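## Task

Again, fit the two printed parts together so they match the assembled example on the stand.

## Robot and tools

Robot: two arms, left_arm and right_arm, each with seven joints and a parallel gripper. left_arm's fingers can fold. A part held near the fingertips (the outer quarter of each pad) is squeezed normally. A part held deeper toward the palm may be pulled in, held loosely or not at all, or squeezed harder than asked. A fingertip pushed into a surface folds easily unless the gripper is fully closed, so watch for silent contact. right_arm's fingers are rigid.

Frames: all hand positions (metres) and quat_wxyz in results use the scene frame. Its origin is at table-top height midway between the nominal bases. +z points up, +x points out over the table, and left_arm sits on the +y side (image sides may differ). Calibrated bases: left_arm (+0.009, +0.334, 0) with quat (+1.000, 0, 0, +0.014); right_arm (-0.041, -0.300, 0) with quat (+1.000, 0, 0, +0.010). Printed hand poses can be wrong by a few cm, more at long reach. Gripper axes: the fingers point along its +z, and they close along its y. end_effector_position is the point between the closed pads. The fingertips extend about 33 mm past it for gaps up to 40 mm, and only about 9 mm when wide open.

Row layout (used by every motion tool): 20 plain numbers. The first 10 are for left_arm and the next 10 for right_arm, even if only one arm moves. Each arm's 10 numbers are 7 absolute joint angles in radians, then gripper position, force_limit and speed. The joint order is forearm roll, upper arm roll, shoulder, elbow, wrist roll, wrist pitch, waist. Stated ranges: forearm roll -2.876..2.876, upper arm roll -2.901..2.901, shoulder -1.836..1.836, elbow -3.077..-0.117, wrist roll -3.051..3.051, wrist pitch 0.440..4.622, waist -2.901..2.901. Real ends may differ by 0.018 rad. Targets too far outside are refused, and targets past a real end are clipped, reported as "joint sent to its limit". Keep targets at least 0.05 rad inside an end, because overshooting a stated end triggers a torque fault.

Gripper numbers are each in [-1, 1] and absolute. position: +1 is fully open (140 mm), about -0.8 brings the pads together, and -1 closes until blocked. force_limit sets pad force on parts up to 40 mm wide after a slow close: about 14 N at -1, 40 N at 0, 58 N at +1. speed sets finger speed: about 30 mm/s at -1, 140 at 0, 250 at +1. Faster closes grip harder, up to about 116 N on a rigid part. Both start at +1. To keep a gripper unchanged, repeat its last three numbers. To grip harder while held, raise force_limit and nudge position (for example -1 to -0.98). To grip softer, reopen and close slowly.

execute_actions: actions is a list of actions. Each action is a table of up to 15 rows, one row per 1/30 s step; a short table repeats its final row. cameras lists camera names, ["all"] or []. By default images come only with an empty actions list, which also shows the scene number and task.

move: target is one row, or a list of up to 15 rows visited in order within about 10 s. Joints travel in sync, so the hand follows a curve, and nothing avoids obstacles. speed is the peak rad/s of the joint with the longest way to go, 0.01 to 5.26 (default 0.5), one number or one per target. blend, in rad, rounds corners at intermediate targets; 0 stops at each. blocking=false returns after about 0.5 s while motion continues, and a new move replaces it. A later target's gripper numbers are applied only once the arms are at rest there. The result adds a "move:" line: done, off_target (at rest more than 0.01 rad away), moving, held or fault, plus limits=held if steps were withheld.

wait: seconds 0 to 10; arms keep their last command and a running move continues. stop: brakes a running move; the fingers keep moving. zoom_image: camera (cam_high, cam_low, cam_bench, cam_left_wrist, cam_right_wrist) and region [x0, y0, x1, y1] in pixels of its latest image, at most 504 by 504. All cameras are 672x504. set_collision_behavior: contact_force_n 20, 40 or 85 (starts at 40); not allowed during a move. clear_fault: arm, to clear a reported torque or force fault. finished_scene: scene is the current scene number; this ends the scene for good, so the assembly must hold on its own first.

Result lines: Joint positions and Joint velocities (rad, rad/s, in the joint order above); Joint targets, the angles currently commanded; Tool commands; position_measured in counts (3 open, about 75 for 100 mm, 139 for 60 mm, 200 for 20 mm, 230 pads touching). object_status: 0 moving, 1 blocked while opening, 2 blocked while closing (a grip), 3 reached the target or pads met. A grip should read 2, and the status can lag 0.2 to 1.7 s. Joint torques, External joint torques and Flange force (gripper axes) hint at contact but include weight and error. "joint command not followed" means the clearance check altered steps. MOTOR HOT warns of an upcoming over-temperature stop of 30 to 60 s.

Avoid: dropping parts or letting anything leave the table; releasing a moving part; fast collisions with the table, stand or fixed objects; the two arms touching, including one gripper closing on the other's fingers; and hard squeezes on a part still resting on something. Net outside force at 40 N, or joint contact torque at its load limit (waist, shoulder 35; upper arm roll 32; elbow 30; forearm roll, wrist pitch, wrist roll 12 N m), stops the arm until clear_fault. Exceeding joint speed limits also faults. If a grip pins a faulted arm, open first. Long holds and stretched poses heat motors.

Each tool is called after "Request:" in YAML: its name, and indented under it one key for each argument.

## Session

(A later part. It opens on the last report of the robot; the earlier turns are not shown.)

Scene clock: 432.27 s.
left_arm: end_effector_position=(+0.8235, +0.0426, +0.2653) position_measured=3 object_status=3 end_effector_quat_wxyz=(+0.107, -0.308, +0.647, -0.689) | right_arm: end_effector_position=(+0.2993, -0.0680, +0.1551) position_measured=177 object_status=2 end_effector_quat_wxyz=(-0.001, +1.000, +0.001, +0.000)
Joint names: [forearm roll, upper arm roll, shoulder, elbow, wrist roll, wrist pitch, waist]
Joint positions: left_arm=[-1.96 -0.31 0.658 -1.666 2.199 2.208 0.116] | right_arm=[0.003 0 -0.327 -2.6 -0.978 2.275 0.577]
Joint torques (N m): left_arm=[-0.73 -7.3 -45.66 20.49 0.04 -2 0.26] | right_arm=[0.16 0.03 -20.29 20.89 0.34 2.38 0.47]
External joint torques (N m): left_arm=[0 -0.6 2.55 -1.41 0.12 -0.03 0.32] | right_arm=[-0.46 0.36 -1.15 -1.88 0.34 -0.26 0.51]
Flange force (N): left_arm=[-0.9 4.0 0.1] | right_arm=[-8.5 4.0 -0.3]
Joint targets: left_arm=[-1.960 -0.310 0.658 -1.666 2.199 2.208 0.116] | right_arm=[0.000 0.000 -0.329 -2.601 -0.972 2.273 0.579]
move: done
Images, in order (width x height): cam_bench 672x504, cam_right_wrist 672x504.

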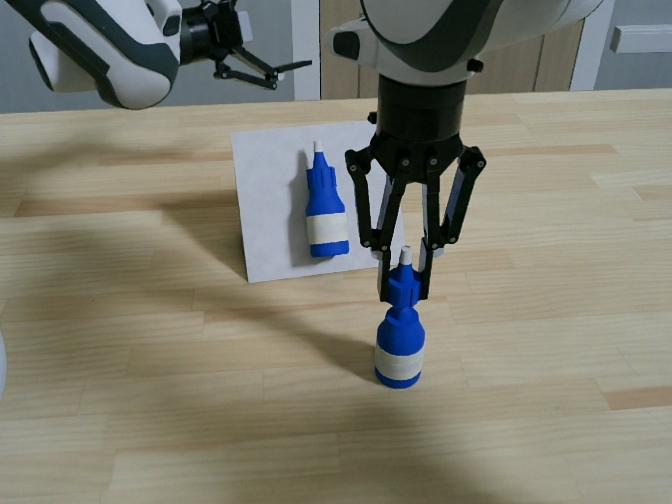

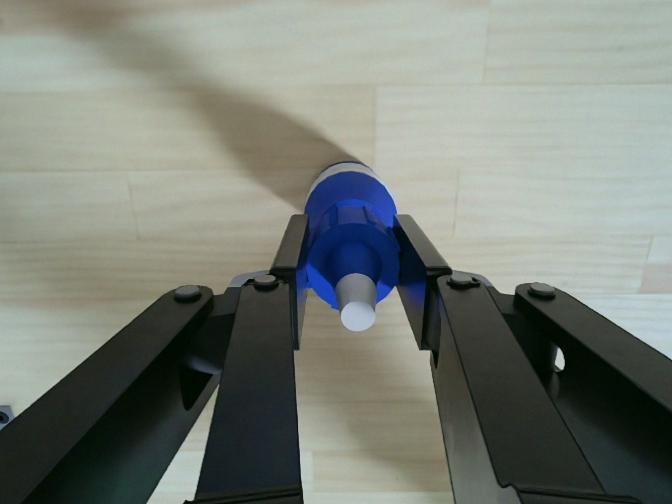

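Request:
move:
  target:
    - [-1.960,-0.310,0.658,-1.666,2.199,2.208,0.116,1,1,1,0,0,-0.3263,-2.6070,-0.9716,2.2812,0.5792,-1,-0.05,-1]
    - [-1.960,-0.310,0.658,-1.666,2.199,2.208,0.116,1,1,1,0,0,-0.3130,-2.6156,-0.9716,2.3026,0.5792,-1,-0.05,-1]
  speed: 0.04
  cameras: ["cam_bench","cam_right_wrist"]

Scene clock: 656.53 s.
left_arm: end_effector_position=(+0.8235, +0.0426, +0.2653) position_measured=3 object_status=3 end_effector_quat_wxyz=(+0.107, -0.308, +0.647, -0.689) | right_arm: end_effector_position=(+0.2977, -0.0688, +0.1461) position_measured=177 object_status=2 end_effector_quat_wxyz=(-0.001, +1.000, +0.001, -0.001)
Joint names: [forearm roll, upper arm roll, shoulder, elbow, wrist roll, wrist pitch, waist]
Joint positions: left_arm=[-1.96 -0.31 0.658 -1.666 2.199 2.208 0.116] | right_arm=[0.003 0 -0.315 -2.615 -0.977 2.299 0.578]
Joint velocities: left_arm=[within noise] | right_arm=[0.001 0.002 -0.002 -0.001 0.001 0.004 0]
Joint torques (N m): left_arm=[-0.73 -7.38 -45.68 20.5 0.01 -2.02 0.25] | right_arm=[0.12 0.07 -19.03 20.59 0.29 3.01 0.56]
External joint torques (N m): left_arm=[0 -0.62 2.46 -1.36 0.1 -0.04 0.4] | right_arm=[-0.48 0.37 0.23 -1.88 0.29 0.38 0.56]
Flange force (N): left_arm=[-0.8 3.9 -0.1] | right_arm=[-4.8 1.5 3.9]
Joint targets: left_arm=[-1.960 -0.310 0.658 -1.666 2.199 2.208 0.116] | right_arm=[0.000 0.000 -0.313 -2.616 -0.972 2.303 0.579]
move: done
Images, in order (width x height): cam_bench 672x504, cam_right_wrist 672x504.

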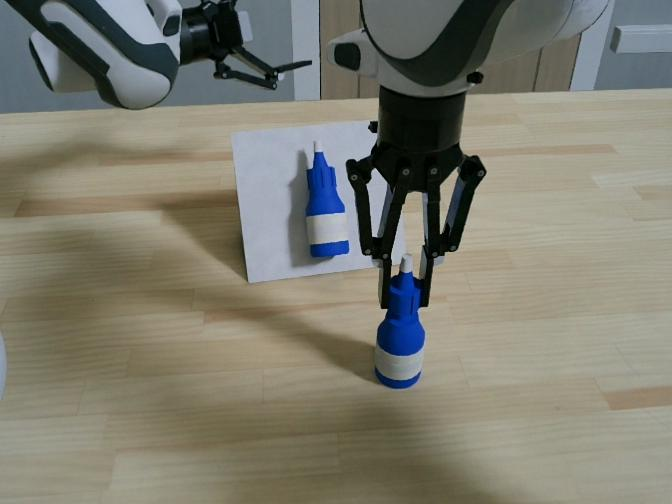

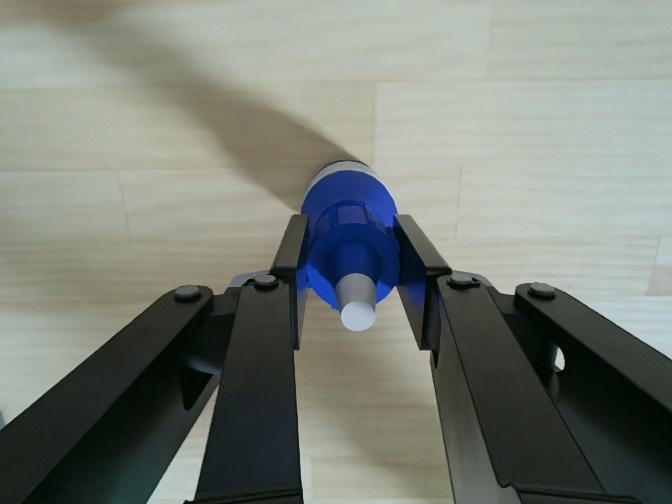

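Request:
move:
  target:
    - [-1.960,-0.310,0.658,-1.666,2.199,2.208,0.116,1,1,1,0,0,-0.3054,-2.6204,-0.9716,2.3148,0.5792,-1,-0.05,-1]
  speed: 0.03

Request:
zoom_image:
  camera: "cam_bench"
  region: [330, 230, 470, 400]

Scene clock: 664.63 s.
left_arm: end_effector_position=(+0.8235, +0.0426, +0.2653) position_measured=3 object_status=3 end_effector_quat_wxyz=(+0.107, -0.308, +0.647, -0.689) | right_arm: end_effector_position=(+0.2978, -0.0688, +0.1420) position_measured=177 object_status=2 end_effector_quat_wxyz=(-0.001, +1.000, +0.001, -0.001)
Joint names: [forearm roll, upper arm roll, shoulder, elbow, wrist roll, wrist pitch, waist]
Joint positions: left_arm=[-1.96 -0.31 0.658 -1.666 2.199 2.208 0.116] | right_arm=[0.003 0 -0.307 -2.62 -0.977 2.312 0.578]
Joint velocities: left_arm=[within noise] | right_arm=[0.001 0 0 0.001 0.001 0.004 0.001]
Joint torques (N m): left_arm=[-0.75 -7.42 -45.71 20.5 0.01 -1.99 0.27] | right_arm=[0.09 0.11 -19.18 20.45 0.28 2.99 0.54]
External joint torques (N m): left_arm=[-0.01 -0.8 2.51 -1.41 0.1 -0.03 0.22] | right_arm=[-0.5 0.32 0.21 -1.87 0.29 0.38 0.48]
Flange force (N): left_arm=[-0.6 4.0 0.2] | right_arm=[-4.7 1.7 3.8]
Joint targets: left_arm=[-1.960 -0.310 0.658 -1.666 2.199 2.208 0.116] | right_arm=[0.000 0.000 -0.305 -2.620 -0.972 2.315 0.579]
move: done

Scaled by 2.965 from the camera's 672x504 image, which has a finer 960x720 frame.
This view is cut from an older image: the scene may have changed since it was taken.

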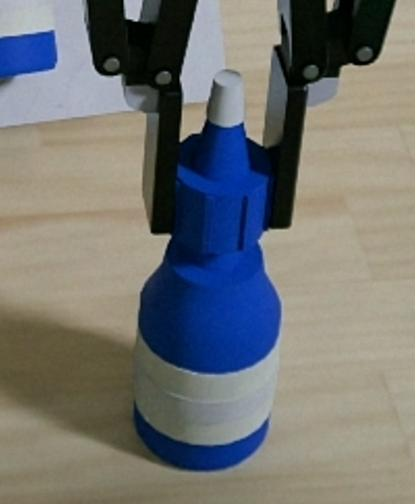

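Request:
wait:
  seconds: 0
  cameras: ["cam_bench","cam_right_wrist"]

Request:
zoom_image:
  camera: "cam_bench"
  region: [350, 240, 450, 400]

Request:
zoom_image:
  camera: "cam_right_wrist"
  region: [250, 130, 450, 350]

Scene clock: 678.43 s.
left_arm: end_effector_position=(+0.8235, +0.0426, +0.2653) position_measured=3 object_status=3 end_effector_quat_wxyz=(+0.107, -0.308, +0.647, -0.689) | right_arm: end_effector_position=(+0.2979, -0.0687, +0.1421) position_measured=177 object_status=2 end_effector_quat_wxyz=(-0.001, +1.000, +0.001, -0.001)
Joint names: [forearm roll, upper arm roll, shoulder, elbow, wrist roll, wrist pitch, waist]
Joint positions: left_arm=[-1.96 -0.31 0.658 -1.666 2.199 2.208 0.116] | right_arm=[0.003 0 -0.307 -2.62 -0.977 2.312 0.578]
Joint torques (N m): left_arm=[-0.73 -7.41 -45.68 20.5 -0.01 -2.01 0.26] | right_arm=[0.15 0.11 -19.2 20.46 0.3 3.02 0.6]
External joint torques (N m): left_arm=[0 -0.66 2.41 -1.34 0.08 -0.04 0.4] | right_arm=[-0.45 0.36 0.22 -1.98 0.3 0.37 0.57]
Flange force (N): left_arm=[-0.8 3.8 -0.1] | right_arm=[-5.1 1.7 3.9]
Joint targets: left_arm=[-1.960 -0.310 0.658 -1.666 2.199 2.208 0.116] | right_arm=[0.000 0.000 -0.305 -2.620 -0.972 2.315 0.579]
Tool commands: left_gripper/position=+1.0 left_gripper/force_limit=+1.0 left_gripper/speed=+1.0 right_gripper/position=-1.0 right_gripper/force_limit=-0.05 right_gripper/speed=-1.0
Images, in order (width x height): cam_bench 672x504, cam_right_wrist 672x504.

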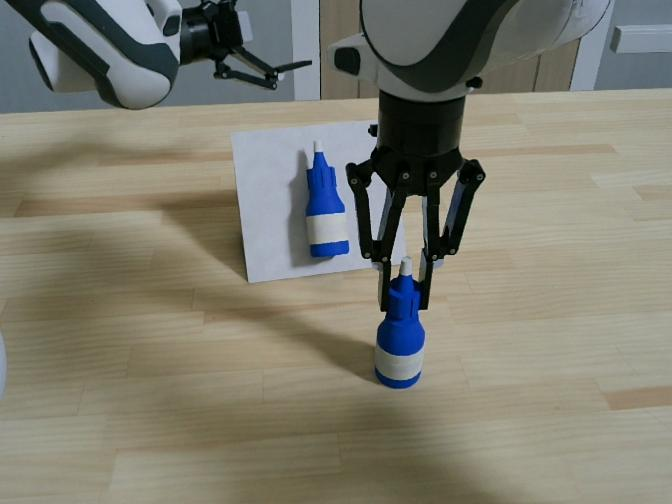

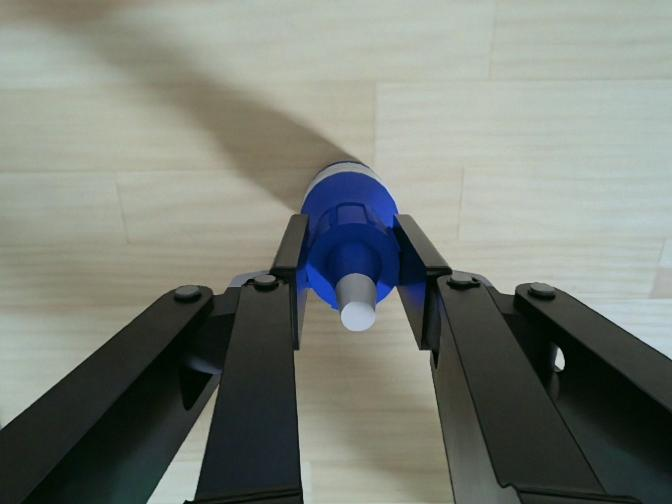

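Scaled by 3.150 from the camera's 672x504 image, which has a finer 960x720 frame.

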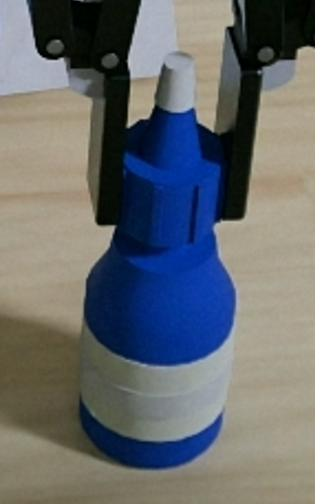

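Scaled by 2.291 from the camera's 672x504 image, which has a finer 960x720 frame.

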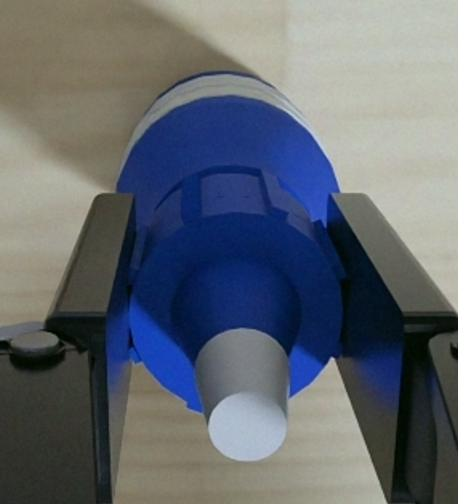

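Request:
move:
  target:
    - [-1.960,-0.310,0.658,-1.666,2.199,2.208,0.116,1,1,1,0,0,-0.2980,-2.6252,-0.9706,2.3270,0.5802,-1,-0.05,-1]
  speed: 0.03

Request:
move:
  target:
    - [-1.960,-0.310,0.658,-1.666,2.199,2.208,0.116,1,1,1,0,0,-0.2943,-2.6275,-0.9706,2.3332,0.5802,-1,-0.05,-1]
  speed: 0.03
  cameras: ["cam_bench","cam_right_wrist"]

Request:
zoom_image:
  camera: "cam_bench"
  region: [350, 240, 450, 400]

Scene clock: 698.63 s.
left_arm: end_effector_position=(+0.8235, +0.0426, +0.2653) position_measured=3 object_status=3 end_effector_quat_wxyz=(+0.107, -0.308, +0.647, -0.689) | right_arm: end_effector_position=(+0.2975, -0.0685, +0.1380) position_measured=177 object_status=2 end_effector_quat_wxyz=(-0.001, +1.000, +0.001, -0.001)
Joint names: [forearm roll, upper arm roll, shoulder, elbow, wrist roll, wrist pitch, waist]
Joint positions: left_arm=[-1.96 -0.31 0.658 -1.666 2.199 2.208 0.116] | right_arm=[0.003 0 -0.3 -2.624 -0.976 2.324 0.579]
Joint velocities: left_arm=[within noise] | right_arm=[0 -0.001 0 0 0.001 0.005 0.001]
Joint torques (N m): left_arm=[-0.75 -7.41 -45.63 20.55 0.01 -2 0.29] | right_arm=[0.11 0.12 -19.27 20.35 0.33 3.02 0.55]
External joint torques (N m): left_arm=[-0.02 -0.67 2.53 -1.33 0.1 -0.03 0.41] | right_arm=[-0.47 0.34 0.25 -1.87 0.33 0.39 0.51]
Flange force (N): left_arm=[-1.0 3.9 0.2] | right_arm=[-4.8 1.5 3.8]
Joint targets: left_arm=[-1.960 -0.310 0.658 -1.666 2.199 2.208 0.116] | right_arm=[0.000 0.000 -0.298 -2.625 -0.971 2.327 0.580]
move: done

Scene clock: 699.33 s.
left_arm: end_effector_position=(+0.8235, +0.0426, +0.2653) position_measured=3 object_status=3 end_effector_quat_wxyz=(+0.107, -0.308, +0.647, -0.689) | right_arm: end_effector_position=(+0.2976, -0.0685, +0.1361) position_measured=177 object_status=2 end_effector_quat_wxyz=(-0.001, +1.000, +0.001, -0.001)
Joint names: [forearm roll, upper arm roll, shoulder, elbow, wrist roll, wrist pitch, waist]
Joint positions: left_arm=[-1.96 -0.31 0.658 -1.666 2.199 2.208 0.116] | right_arm=[0.003 0 -0.296 -2.627 -0.976 2.33 0.579]
Joint velocities: left_arm=[within noise] | right_arm=[0 -0.001 -0.001 -0.001 0 0.004 -0.001]
Joint torques (N m): left_arm=[-0.75 -7.39 -45.67 20.47 0.01 -2.01 0.28] | right_arm=[0.13 0.1 -19.33 20.27 0.33 2.94 0.62]
External joint torques (N m): left_arm=[-0.02 -0.76 2.59 -1.46 0.1 -0.05 0.24] | right_arm=[-0.46 0.36 0.33 -1.97 0.33 0.31 0.62]
Flange force (N): left_arm=[-0.7 4.1 0.1] | right_arm=[-4.9 1.4 3.8]
Joint targets: left_arm=[-1.960 -0.310 0.658 -1.666 2.199 2.208 0.116] | right_arm=[0.000 0.000 -0.294 -2.627 -0.971 2.333 0.580]
move: done
Images, in order (width x height): cam_bench 672x504, cam_right_wrist 672x504.

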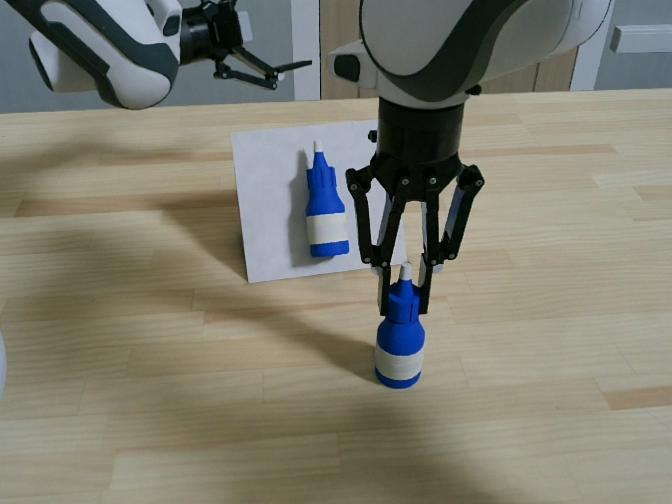

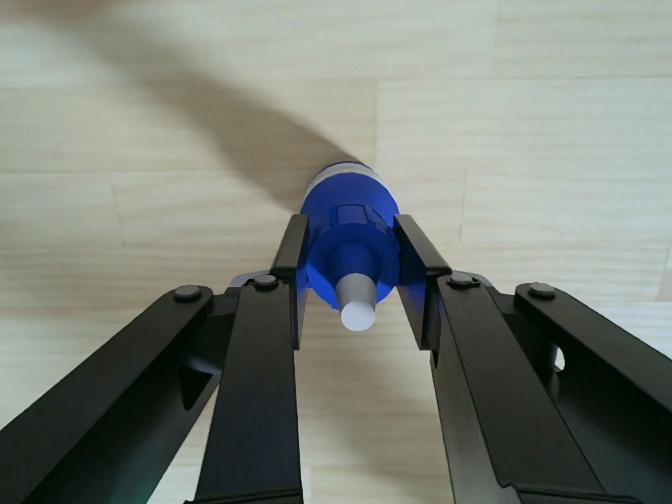

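Scaled by 3.150 from the camera's 672x504 image, which has a finer 960x720 frame.

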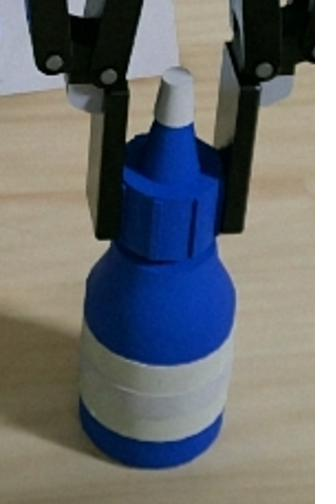

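Request:
move:
  target:
    - [-1.960,-0.310,0.658,-1.666,2.199,2.208,0.116,1,1,1,0,0,-0.2905,-2.6297,-0.9706,2.3394,0.5802,-1,-0.05,-1]
  speed: 0.02

Request:
move:
  target:
    - [-1.960,-0.310,0.658,-1.666,2.199,2.208,0.116,1,1,1,0,0,-0.2867,-2.6319,-0.9706,2.3456,0.5802,-1,-0.05,-1]
  speed: 0.02

Scene clock: 707.77 s.
left_arm: end_effector_position=(+0.8235, +0.0426, +0.2653) position_measured=3 object_status=3 end_effector_quat_wxyz=(+0.107, -0.308, +0.647, -0.689) | right_arm: end_effector_position=(+0.2976, -0.0684, +0.1341) position_measured=177 object_status=2 end_effector_quat_wxyz=(-0.001, +1.000, +0.001, -0.001)
Joint names: [forearm roll, upper arm roll, shoulder, elbow, wrist roll, wrist pitch, waist]
Joint positions: left_arm=[-1.96 -0.31 0.658 -1.666 2.199 2.208 0.116] | right_arm=[0.003 0 -0.292 -2.629 -0.976 2.336 0.579]
Joint velocities: left_arm=[within noise] | right_arm=[0.001 0 0 0 0 0.004 0.002]
Joint torques (N m): left_arm=[-0.76 -7.38 -45.69 20.54 0.03 -2.02 0.3] | right_arm=[0.12 0.11 -19.47 20.27 0.35 3.06 0.58]
External joint torques (N m): left_arm=[-0.02 -0.73 2.54 -1.39 0.12 -0.05 0.29] | right_arm=[-0.47 0.37 0.23 -1.91 0.35 0.43 0.58]
Flange force (N): left_arm=[-0.8 4.1 0.1] | right_arm=[-5.0 1.5 3.9]
Joint targets: left_arm=[-1.960 -0.310 0.658 -1.666 2.199 2.208 0.116] | right_arm=[0.000 0.000 -0.290 -2.630 -0.971 2.339 0.580]
move: done

Scene clock: 708.47 s.
left_arm: end_effector_position=(+0.8235, +0.0426, +0.2653) position_measured=3 object_status=3 end_effector_quat_wxyz=(+0.107, -0.308, +0.647, -0.689) | right_arm: end_effector_position=(+0.2977, -0.0684, +0.1322) position_measured=177 object_status=2 end_effector_quat_wxyz=(-0.001, +1.000, +0.001, -0.001)
Joint names: [forearm roll, upper arm roll, shoulder, elbow, wrist roll, wrist pitch, waist]
Joint positions: left_arm=[-1.96 -0.31 0.658 -1.666 2.199 2.208 0.116] | right_arm=[0.003 0 -0.289 -2.631 -0.976 2.343 0.579]
Joint velocities: left_arm=[within noise] | right_arm=[0 0 0.001 0.001 -0.001 0.003 0]
Joint torques (N m): left_arm=[-0.74 -7.37 -45.65 20.53 0 -2.01 0.23] | right_arm=[0.11 0.13 -19.48 20.16 0.26 3.01 0.55]
External joint torques (N m): left_arm=[0 -0.58 2.77 -1.51 0.09 -0.02 0.37] | right_arm=[-0.47 0.44 0.37 -2.04 0.26 0.35 0.6]
Flange force (N): left_arm=[-1.2 4.3 0.1] | right_arm=[-5.0 1.6 4.1]
Joint targets: left_arm=[-1.960 -0.310 0.658 -1.666 2.199 2.208 0.116] | right_arm=[0.000 0.000 -0.287 -2.632 -0.971 2.346 0.580]
move: done

Request:
move:
  target:
    - [-1.960,-0.310,0.658,-1.666,2.199,2.208,0.116,1,1,1,0,0,-0.2830,-2.6341,-0.9706,2.3517,0.5802,-1,-0.05,-1]
  speed: 0.02
  cameras: ["cam_bench","cam_right_wrist"]

Request:
zoom_image:
  camera: "cam_bench"
  region: [350, 240, 450, 400]

Scene clock: 717.93 s.
left_arm: end_effector_position=(+0.8235, +0.0426, +0.2653) position_measured=3 object_status=3 end_effector_quat_wxyz=(+0.107, -0.308, +0.647, -0.689) | right_arm: end_effector_position=(+0.2979, -0.0683, +0.1307) position_measured=177 object_status=2 end_effector_quat_wxyz=(-0.001, +1.000, +0.001, +0.000)
Joint names: [forearm roll, upper arm roll, shoulder, elbow, wrist roll, wrist pitch, waist]
Joint positions: left_arm=[-1.96 -0.31 0.658 -1.666 2.199 2.208 0.116] | right_arm=[0.003 0 -0.286 -2.633 -0.976 2.348 0.579]
Joint torques (N m): left_arm=[-0.77 -7.41 -45.7 20.58 0.01 -2 0.28] | right_arm=[0.1 0.15 -19.14 19.85 0.31 3.11 0.59]
External joint torques (N m): left_arm=[-0.04 -0.86 2.52 -1.34 0.1 -0.04 0.15] | right_arm=[-0.48 0.42 0.71 -2.24 0.31 0.46 0.61]
Flange force (N): left_arm=[-0.8 4.0 0.5] | right_arm=[-4.7 1.3 5.3]
Joint targets: left_arm=[-1.960 -0.310 0.658 -1.666 2.199 2.208 0.116] | right_arm=[0.000 0.000 -0.283 -2.634 -0.971 2.352 0.580]
move: done
Images, in order (width x height): cam_bench 672x504, cam_right_wrist 672x504.

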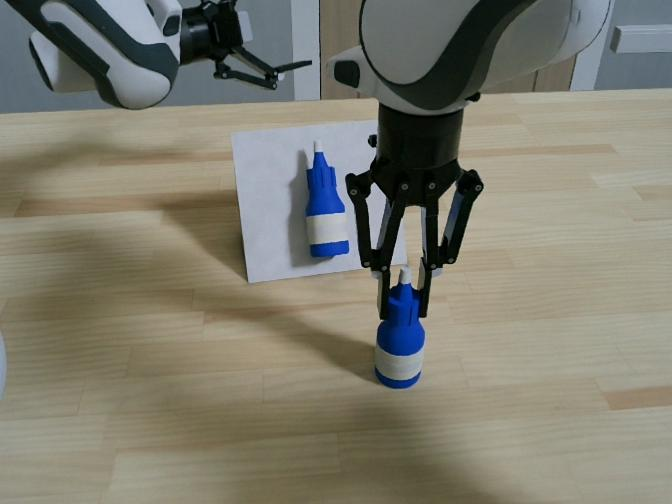

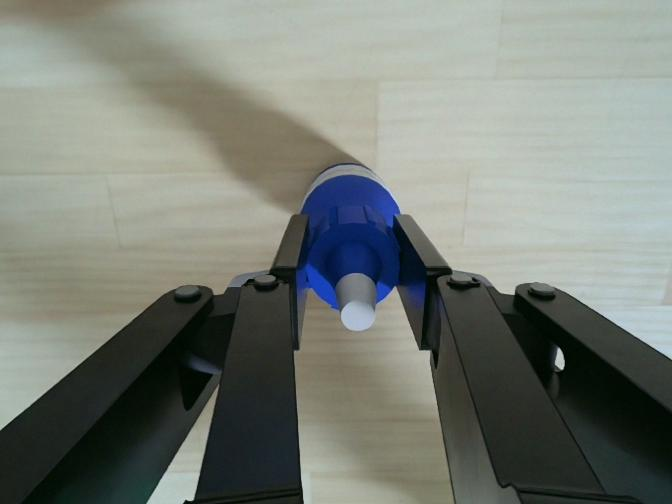

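Scaled by 3.150 from the camera's 672x504 image, which has a finer 960x720 frame.

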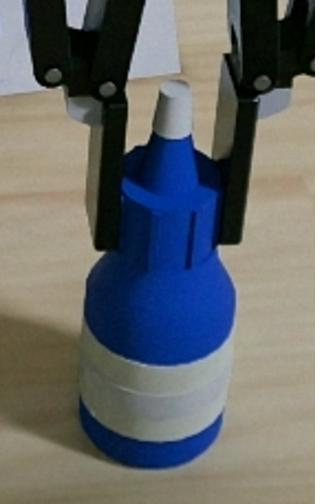

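Request:
move:
  target:
    - [-1.960,-0.310,0.658,-1.666,2.199,2.208,0.116,1,1,1,0,0,-0.2793,-2.6363,-0.9706,2.3578,0.5802,-1,-0.05,-1]
  speed: 0.02

Scene clock: 724.00 s.
left_arm: end_effector_position=(+0.8235, +0.0426, +0.2653) position_measured=3 object_status=3 end_effector_quat_wxyz=(+0.107, -0.308, +0.647, -0.689) | right_arm: end_effector_position=(+0.2989, -0.0676, +0.1306) position_measured=177 object_status=2 end_effector_quat_wxyz=(-0.002, +1.000, +0.001, +0.001)
Joint names: [forearm roll, upper arm roll, shoulder, elbow, wrist roll, wrist pitch, waist]
Joint positions: left_arm=[-1.96 -0.31 0.658 -1.666 2.199 2.208 0.116] | right_arm=[0.003 0 -0.284 -2.633 -0.976 2.353 0.579]
Joint torques (N m): left_arm=[-0.74 -7.37 -45.73 20.45 0.03 -1.99 0.29] | right_arm=[0.11 0.21 -17.45 18.71 0.3 3.34 0.53]
External joint torques (N m): left_arm=[0 -0.77 2.5 -1.46 0.12 -0.04 0.22] | right_arm=[-0.47 0.5 2.46 -3.43 0.3 0.68 0.56]
Flange force (N): left_arm=[-0.5 4.0 0.0] | right_arm=[-3.2 0.2 10.7]
Joint targets: left_arm=[-1.960 -0.310 0.658 -1.666 2.199 2.208 0.116] | right_arm=[0.000 0.000 -0.279 -2.636 -0.971 2.358 0.580]
move: done

Request:
move:
  target:
    - [-1.960,-0.310,0.658,-1.666,2.199,2.208,0.116,1,1,1,0,0,-0.2830,-2.6341,-0.9706,2.3517,0.5802,-1,-0.05,-1]
  speed: 0.02
  cameras: ["cam_bench","cam_right_wrist"]

Request:
zoom_image:
  camera: "cam_bench"
  region: [350, 240, 450, 400]

Request:
zoom_image:
  camera: "cam_bench"
  region: [280, 120, 370, 280]

Request:
zoom_image:
  camera: "cam_right_wrist"
  region: [250, 130, 450, 350]

Scene clock: 744.00 s.
left_arm: end_effector_position=(+0.8235, +0.0426, +0.2653) position_measured=3 object_status=3 end_effector_quat_wxyz=(+0.107, -0.308, +0.647, -0.689) | right_arm: end_effector_position=(+0.2988, -0.0676, +0.1306) position_measured=177 object_status=2 end_effector_quat_wxyz=(-0.002, +1.000, +0.001, +0.001)
Joint names: [forearm roll, upper arm roll, shoulder, elbow, wrist roll, wrist pitch, waist]
Joint positions: left_arm=[-1.96 -0.31 0.658 -1.666 2.199 2.208 0.116] | right_arm=[0.003 0 -0.284 -2.633 -0.976 2.353 0.579]
Joint torques (N m): left_arm=[-0.75 -7.41 -45.7 20.57 0.04 -2.01 0.24] | right_arm=[0.12 0.21 -18.53 19.75 0.34 2.57 0.56]
External joint torques (N m): left_arm=[-0.02 -0.77 2.65 -1.44 0.13 -0.04 0.19] | right_arm=[-0.46 0.54 1.3 -2.26 0.34 -0.07 0.64]
Flange force (N): left_arm=[-0.9 4.2 0.4] | right_arm=[-3.4 0.1 4.8]
Joint targets: left_arm=[-1.960 -0.310 0.658 -1.666 2.199 2.208 0.116] | right_arm=[0.000 0.000 -0.283 -2.634 -0.971 2.352 0.580]
move: done
Images, in order (width x height): cam_bench 672x504, cam_right_wrist 672x504.

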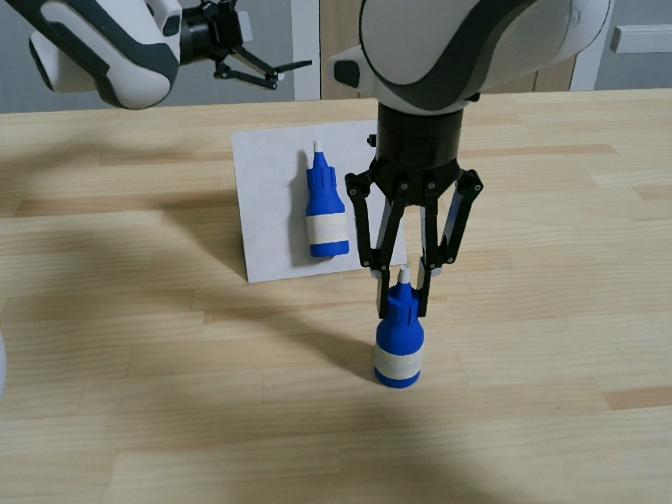

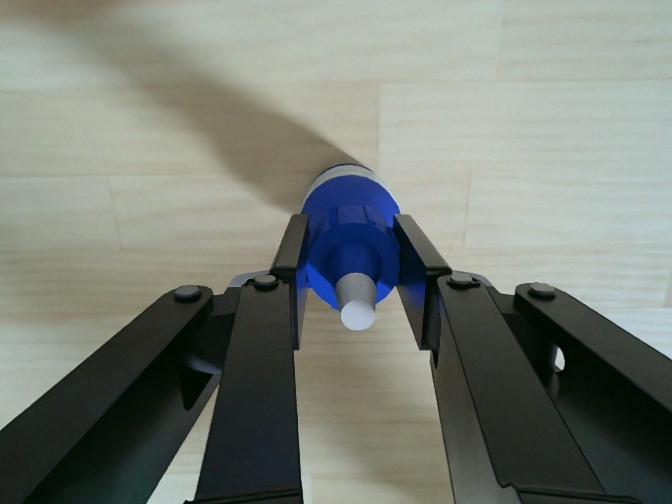

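Scaled by 3.150 from the camera's 672x504 image, which has a finer 960x720 frame.

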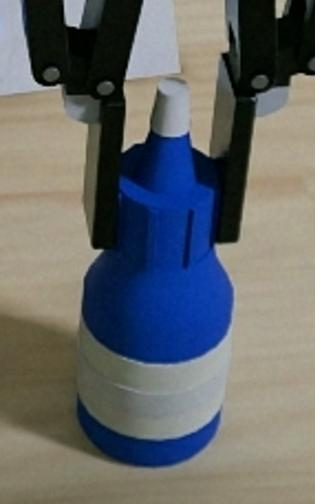

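Scaled by 3.150 from the camera's 672x504 image, which has a finer 960x720 frame.

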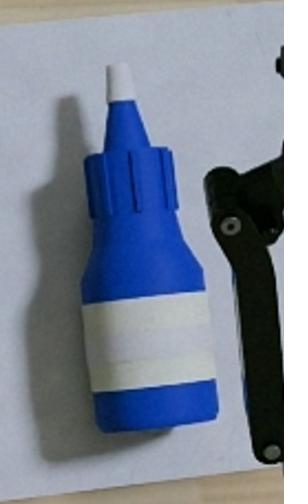

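Scaled by 2.291 from the camera's 672x504 image, which has a finer 960x720 frame.

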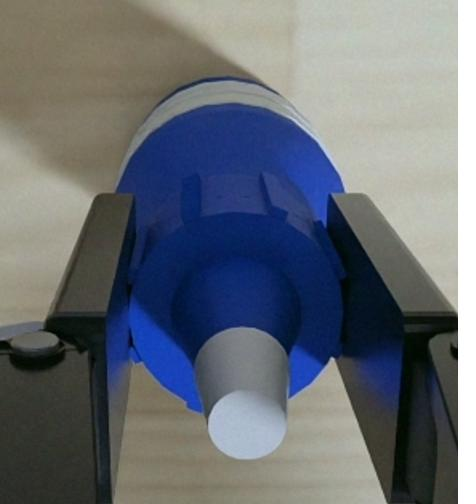

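Request:
execute_actions:
  actions:
    - [[-1.960,-0.310,0.658,-1.666,2.199,2.208,0.116,1,1,1,0,0,-0.2830,-2.6341,-0.9706,2.3517,0.5802,0.05,-0.05,-1]]
    - [[-1.960,-0.310,0.658,-1.666,2.199,2.208,0.116,1,1,1,0,0,-0.2830,-2.6341,-0.9706,2.3517,0.5802,0.05,-0.05,-1]]
    - [[-1.960,-0.310,0.658,-1.666,2.199,2.208,0.116,1,1,1,0,0,-0.2830,-2.6341,-0.9706,2.3517,0.5802,0.05,-0.05,-1]]
  cameras: ["cam_bench","cam_right_wrist"]

Request:
zoom_image:
  camera: "cam_bench"
  region: [350, 240, 450, 400]

Request:
zoom_image:
  camera: "cam_right_wrist"
  region: [250, 130, 450, 350]

Scene clock: 780.67 s.
left_arm: end_effector_position=(+0.8235, +0.0426, +0.2653) position_measured=3 object_status=3 end_effector_quat_wxyz=(+0.107, -0.308, +0.647, -0.689) | right_arm: end_effector_position=(+0.2987, -0.0677, +0.1305) position_measured=123 object_status=3 end_effector_quat_wxyz=(-0.002, +1.000, +0.001, +0.001)
Joint names: [forearm roll, upper arm roll, shoulder, elbow, wrist roll, wrist pitch, waist]
Joint positions: left_arm=[-1.96 -0.31 0.658 -1.666 2.199 2.208 0.116] | right_arm=[0.003 0 -0.284 -2.633 -0.976 2.353 0.579]
Joint torques (N m): left_arm=[-0.76 -7.4 -45.7 20.49 0.03 -2.02 0.26] | right_arm=[0.11 0.15 -19.93 19.93 0.34 2.59 0.53]
External joint torques (N m): left_arm=[-0.02 -0.69 2.66 -1.49 0.12 -0.04 0.3] | right_arm=[-0.47 0.39 -0.09 -2.09 0.34 -0.05 0.51]
External joint torques at the end of the 1st action: left_arm=[0 -0.68 2.63 -1.48 0.1 -0.04 0.33] | right_arm=[-0.47 0.41 0 -2.13 0.3 -0.1 0.55]
External joint torques at the end of the 2nd action: left_arm=[-0.02 -0.74 2.72 -1.46 0.08 -0.04 0.22] | right_arm=[-0.48 0.38 -0.13 -2.1 0.29 -0.07 0.57]
Flange force (N): left_arm=[-0.8 4.3 0.1] | right_arm=[-6.3 2.5 1.9]
Flange force at the end of the 1st action (N): left_arm=[-0.8 4.2 0.0] | right_arm=[-6.2 2.4 2.0]
Flange force at the end of the 2nd action (N): left_arm=[-1.1 4.2 0.4] | right_arm=[-6.4 2.6 1.8]
Joint targets: left_arm=[-1.960 -0.310 0.658 -1.666 2.199 2.208 0.116] | right_arm=[0.000 0.000 -0.283 -2.634 -0.971 2.352 0.580]
Images, in order (width x height): cam_bench 672x504, cam_right_wrist 672x504.

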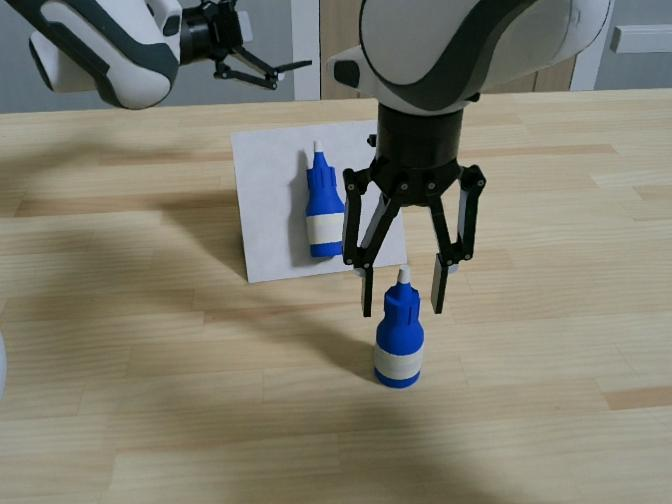

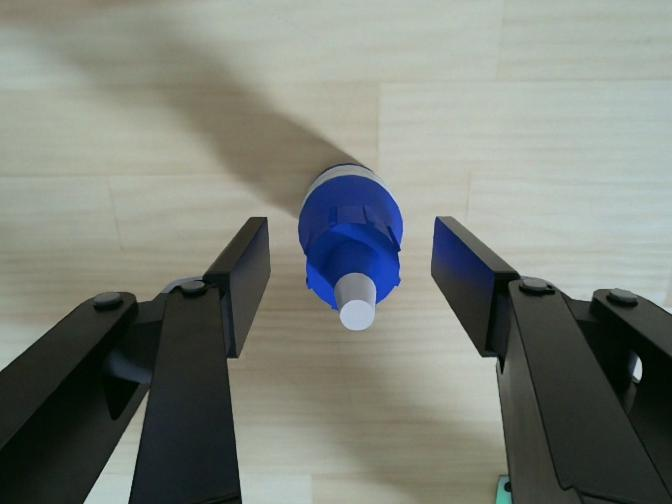

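Scaled by 3.150 from the camera's 672x504 image, which has a finer 960x720 frame.

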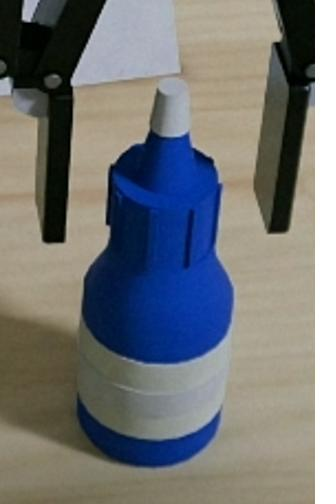

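Scaled by 2.291 from the camera's 672x504 image, which has a finer 960x720 frame.

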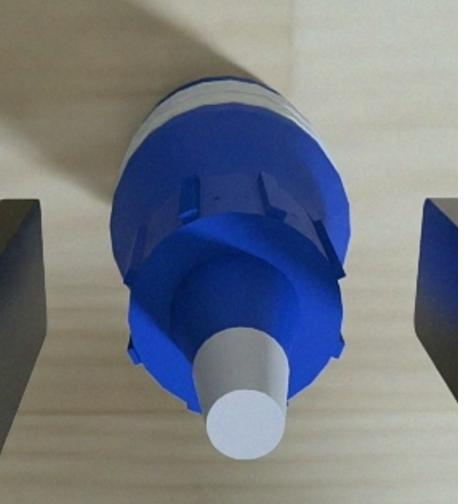

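Request:
move:
  target:
    - [-1.960,-0.310,0.658,-1.666,2.199,2.208,0.116,1,1,1,0,0,-0.3130,-2.6156,-0.9706,2.3026,0.5802,0.05,-0.05,-1]
    - [-1.960,-0.310,0.658,-1.666,2.199,2.208,0.116,1,1,1,0,0,-0.3530,-2.5855,-0.9706,2.2325,0.5802,0.05,-0.05,-1]
    - [-1.960,-0.310,0.658,-1.666,2.199,2.208,0.116,1,1,1,0,0,-0.3816,-2.5537,-0.9706,2.1721,0.5802,0.05,-0.05,-1]
    - [-1.960,-0.310,0.658,-1.666,2.199,2.208,0.116,1,1,1,0,0,-0.4355,-2.4662,-0.9706,2.0307,0.5802,0.05,-0.05,-1]
  blend: [0.005,0.005,0.005,0]
  speed: [0.06,0.08,0.1,0.12]
  cameras: ["cam_bench","cam_right_wrist"]

Request:
zoom_image:
  camera: "cam_bench"
  region: [350, 240, 450, 400]

Request:
zoom_image:
  camera: "cam_right_wrist"
  region: [250, 130, 450, 350]

Scene clock: 809.70 s.
left_arm: end_effector_position=(+0.8235, +0.0426, +0.2653) position_measured=3 object_status=3 end_effector_quat_wxyz=(+0.107, -0.308, +0.647, -0.689) | right_arm: end_effector_position=(+0.2980, -0.0679, +0.2382) position_measured=123 object_status=3 end_effector_quat_wxyz=(-0.001, +1.000, +0.001, -0.001)
Joint names: [forearm roll, upper arm roll, shoulder, elbow, wrist roll, wrist pitch, waist]
Joint positions: left_arm=[-1.96 -0.31 0.658 -1.666 2.199 2.208 0.116] | right_arm=[0.003 0 -0.434 -2.467 -0.976 2.034 0.579]
Joint velocities: left_arm=[within noise] | right_arm=[0 0.001 0.001 0.001 -0.001 -0.005 0]
Joint torques (N m): left_arm=[-0.74 -7.37 -45.59 20.53 0.03 -2.02 0.24] | right_arm=[0.28 -0.05 -17.93 23.32 0.31 2.38 0.55]
External joint torques (N m): left_arm=[0 -0.82 2.79 -1.5 0.12 -0.06 0.07] | right_arm=[-0.46 0.28 -0.93 -1.14 0.32 -0.26 0.5]
Flange force (N): left_arm=[-1.0 4.4 0.6] | right_arm=[-5.9 2.6 0.7]
Joint targets: left_arm=[-1.960 -0.310 0.658 -1.666 2.199 2.208 0.116] | right_arm=[0.000 0.000 -0.435 -2.466 -0.971 2.031 0.580]
move: done
Images, in order (width x height): cam_bench 672x504, cam_right_wrist 672x504.

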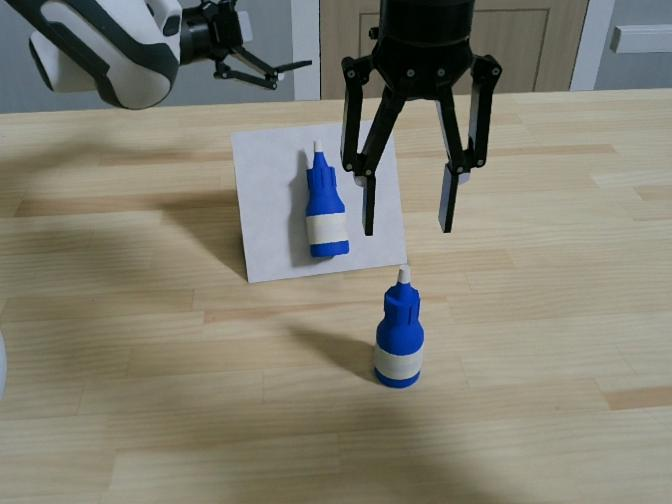

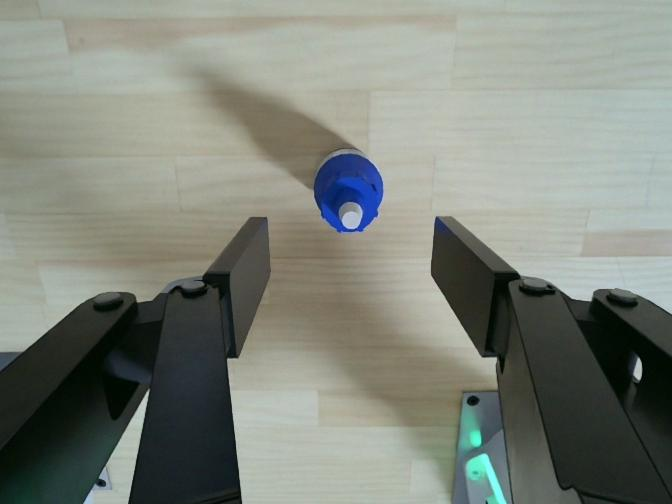

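Scaled by 3.150 from the camera's 672x504 image, which has a finer 960x720 frame.

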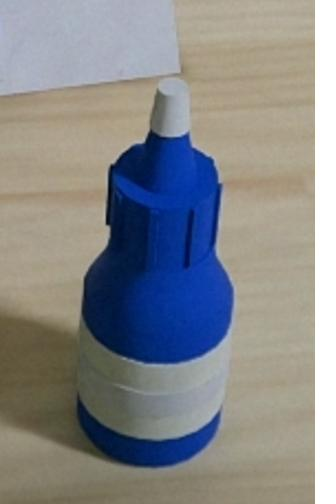

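Scaled by 2.291 from the camera's 672x504 image, which has a finer 960x720 frame.

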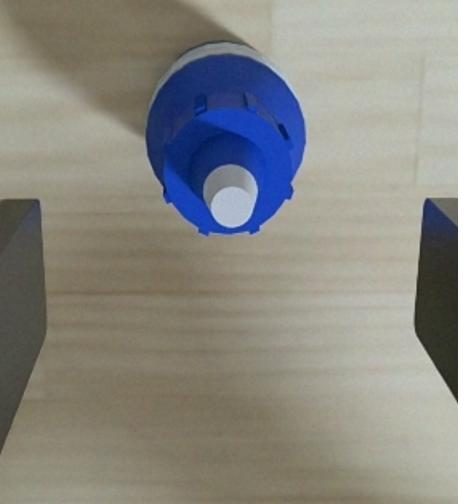

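Request:
finished_scene:
  scene: 2

The scene is finished: the task was done.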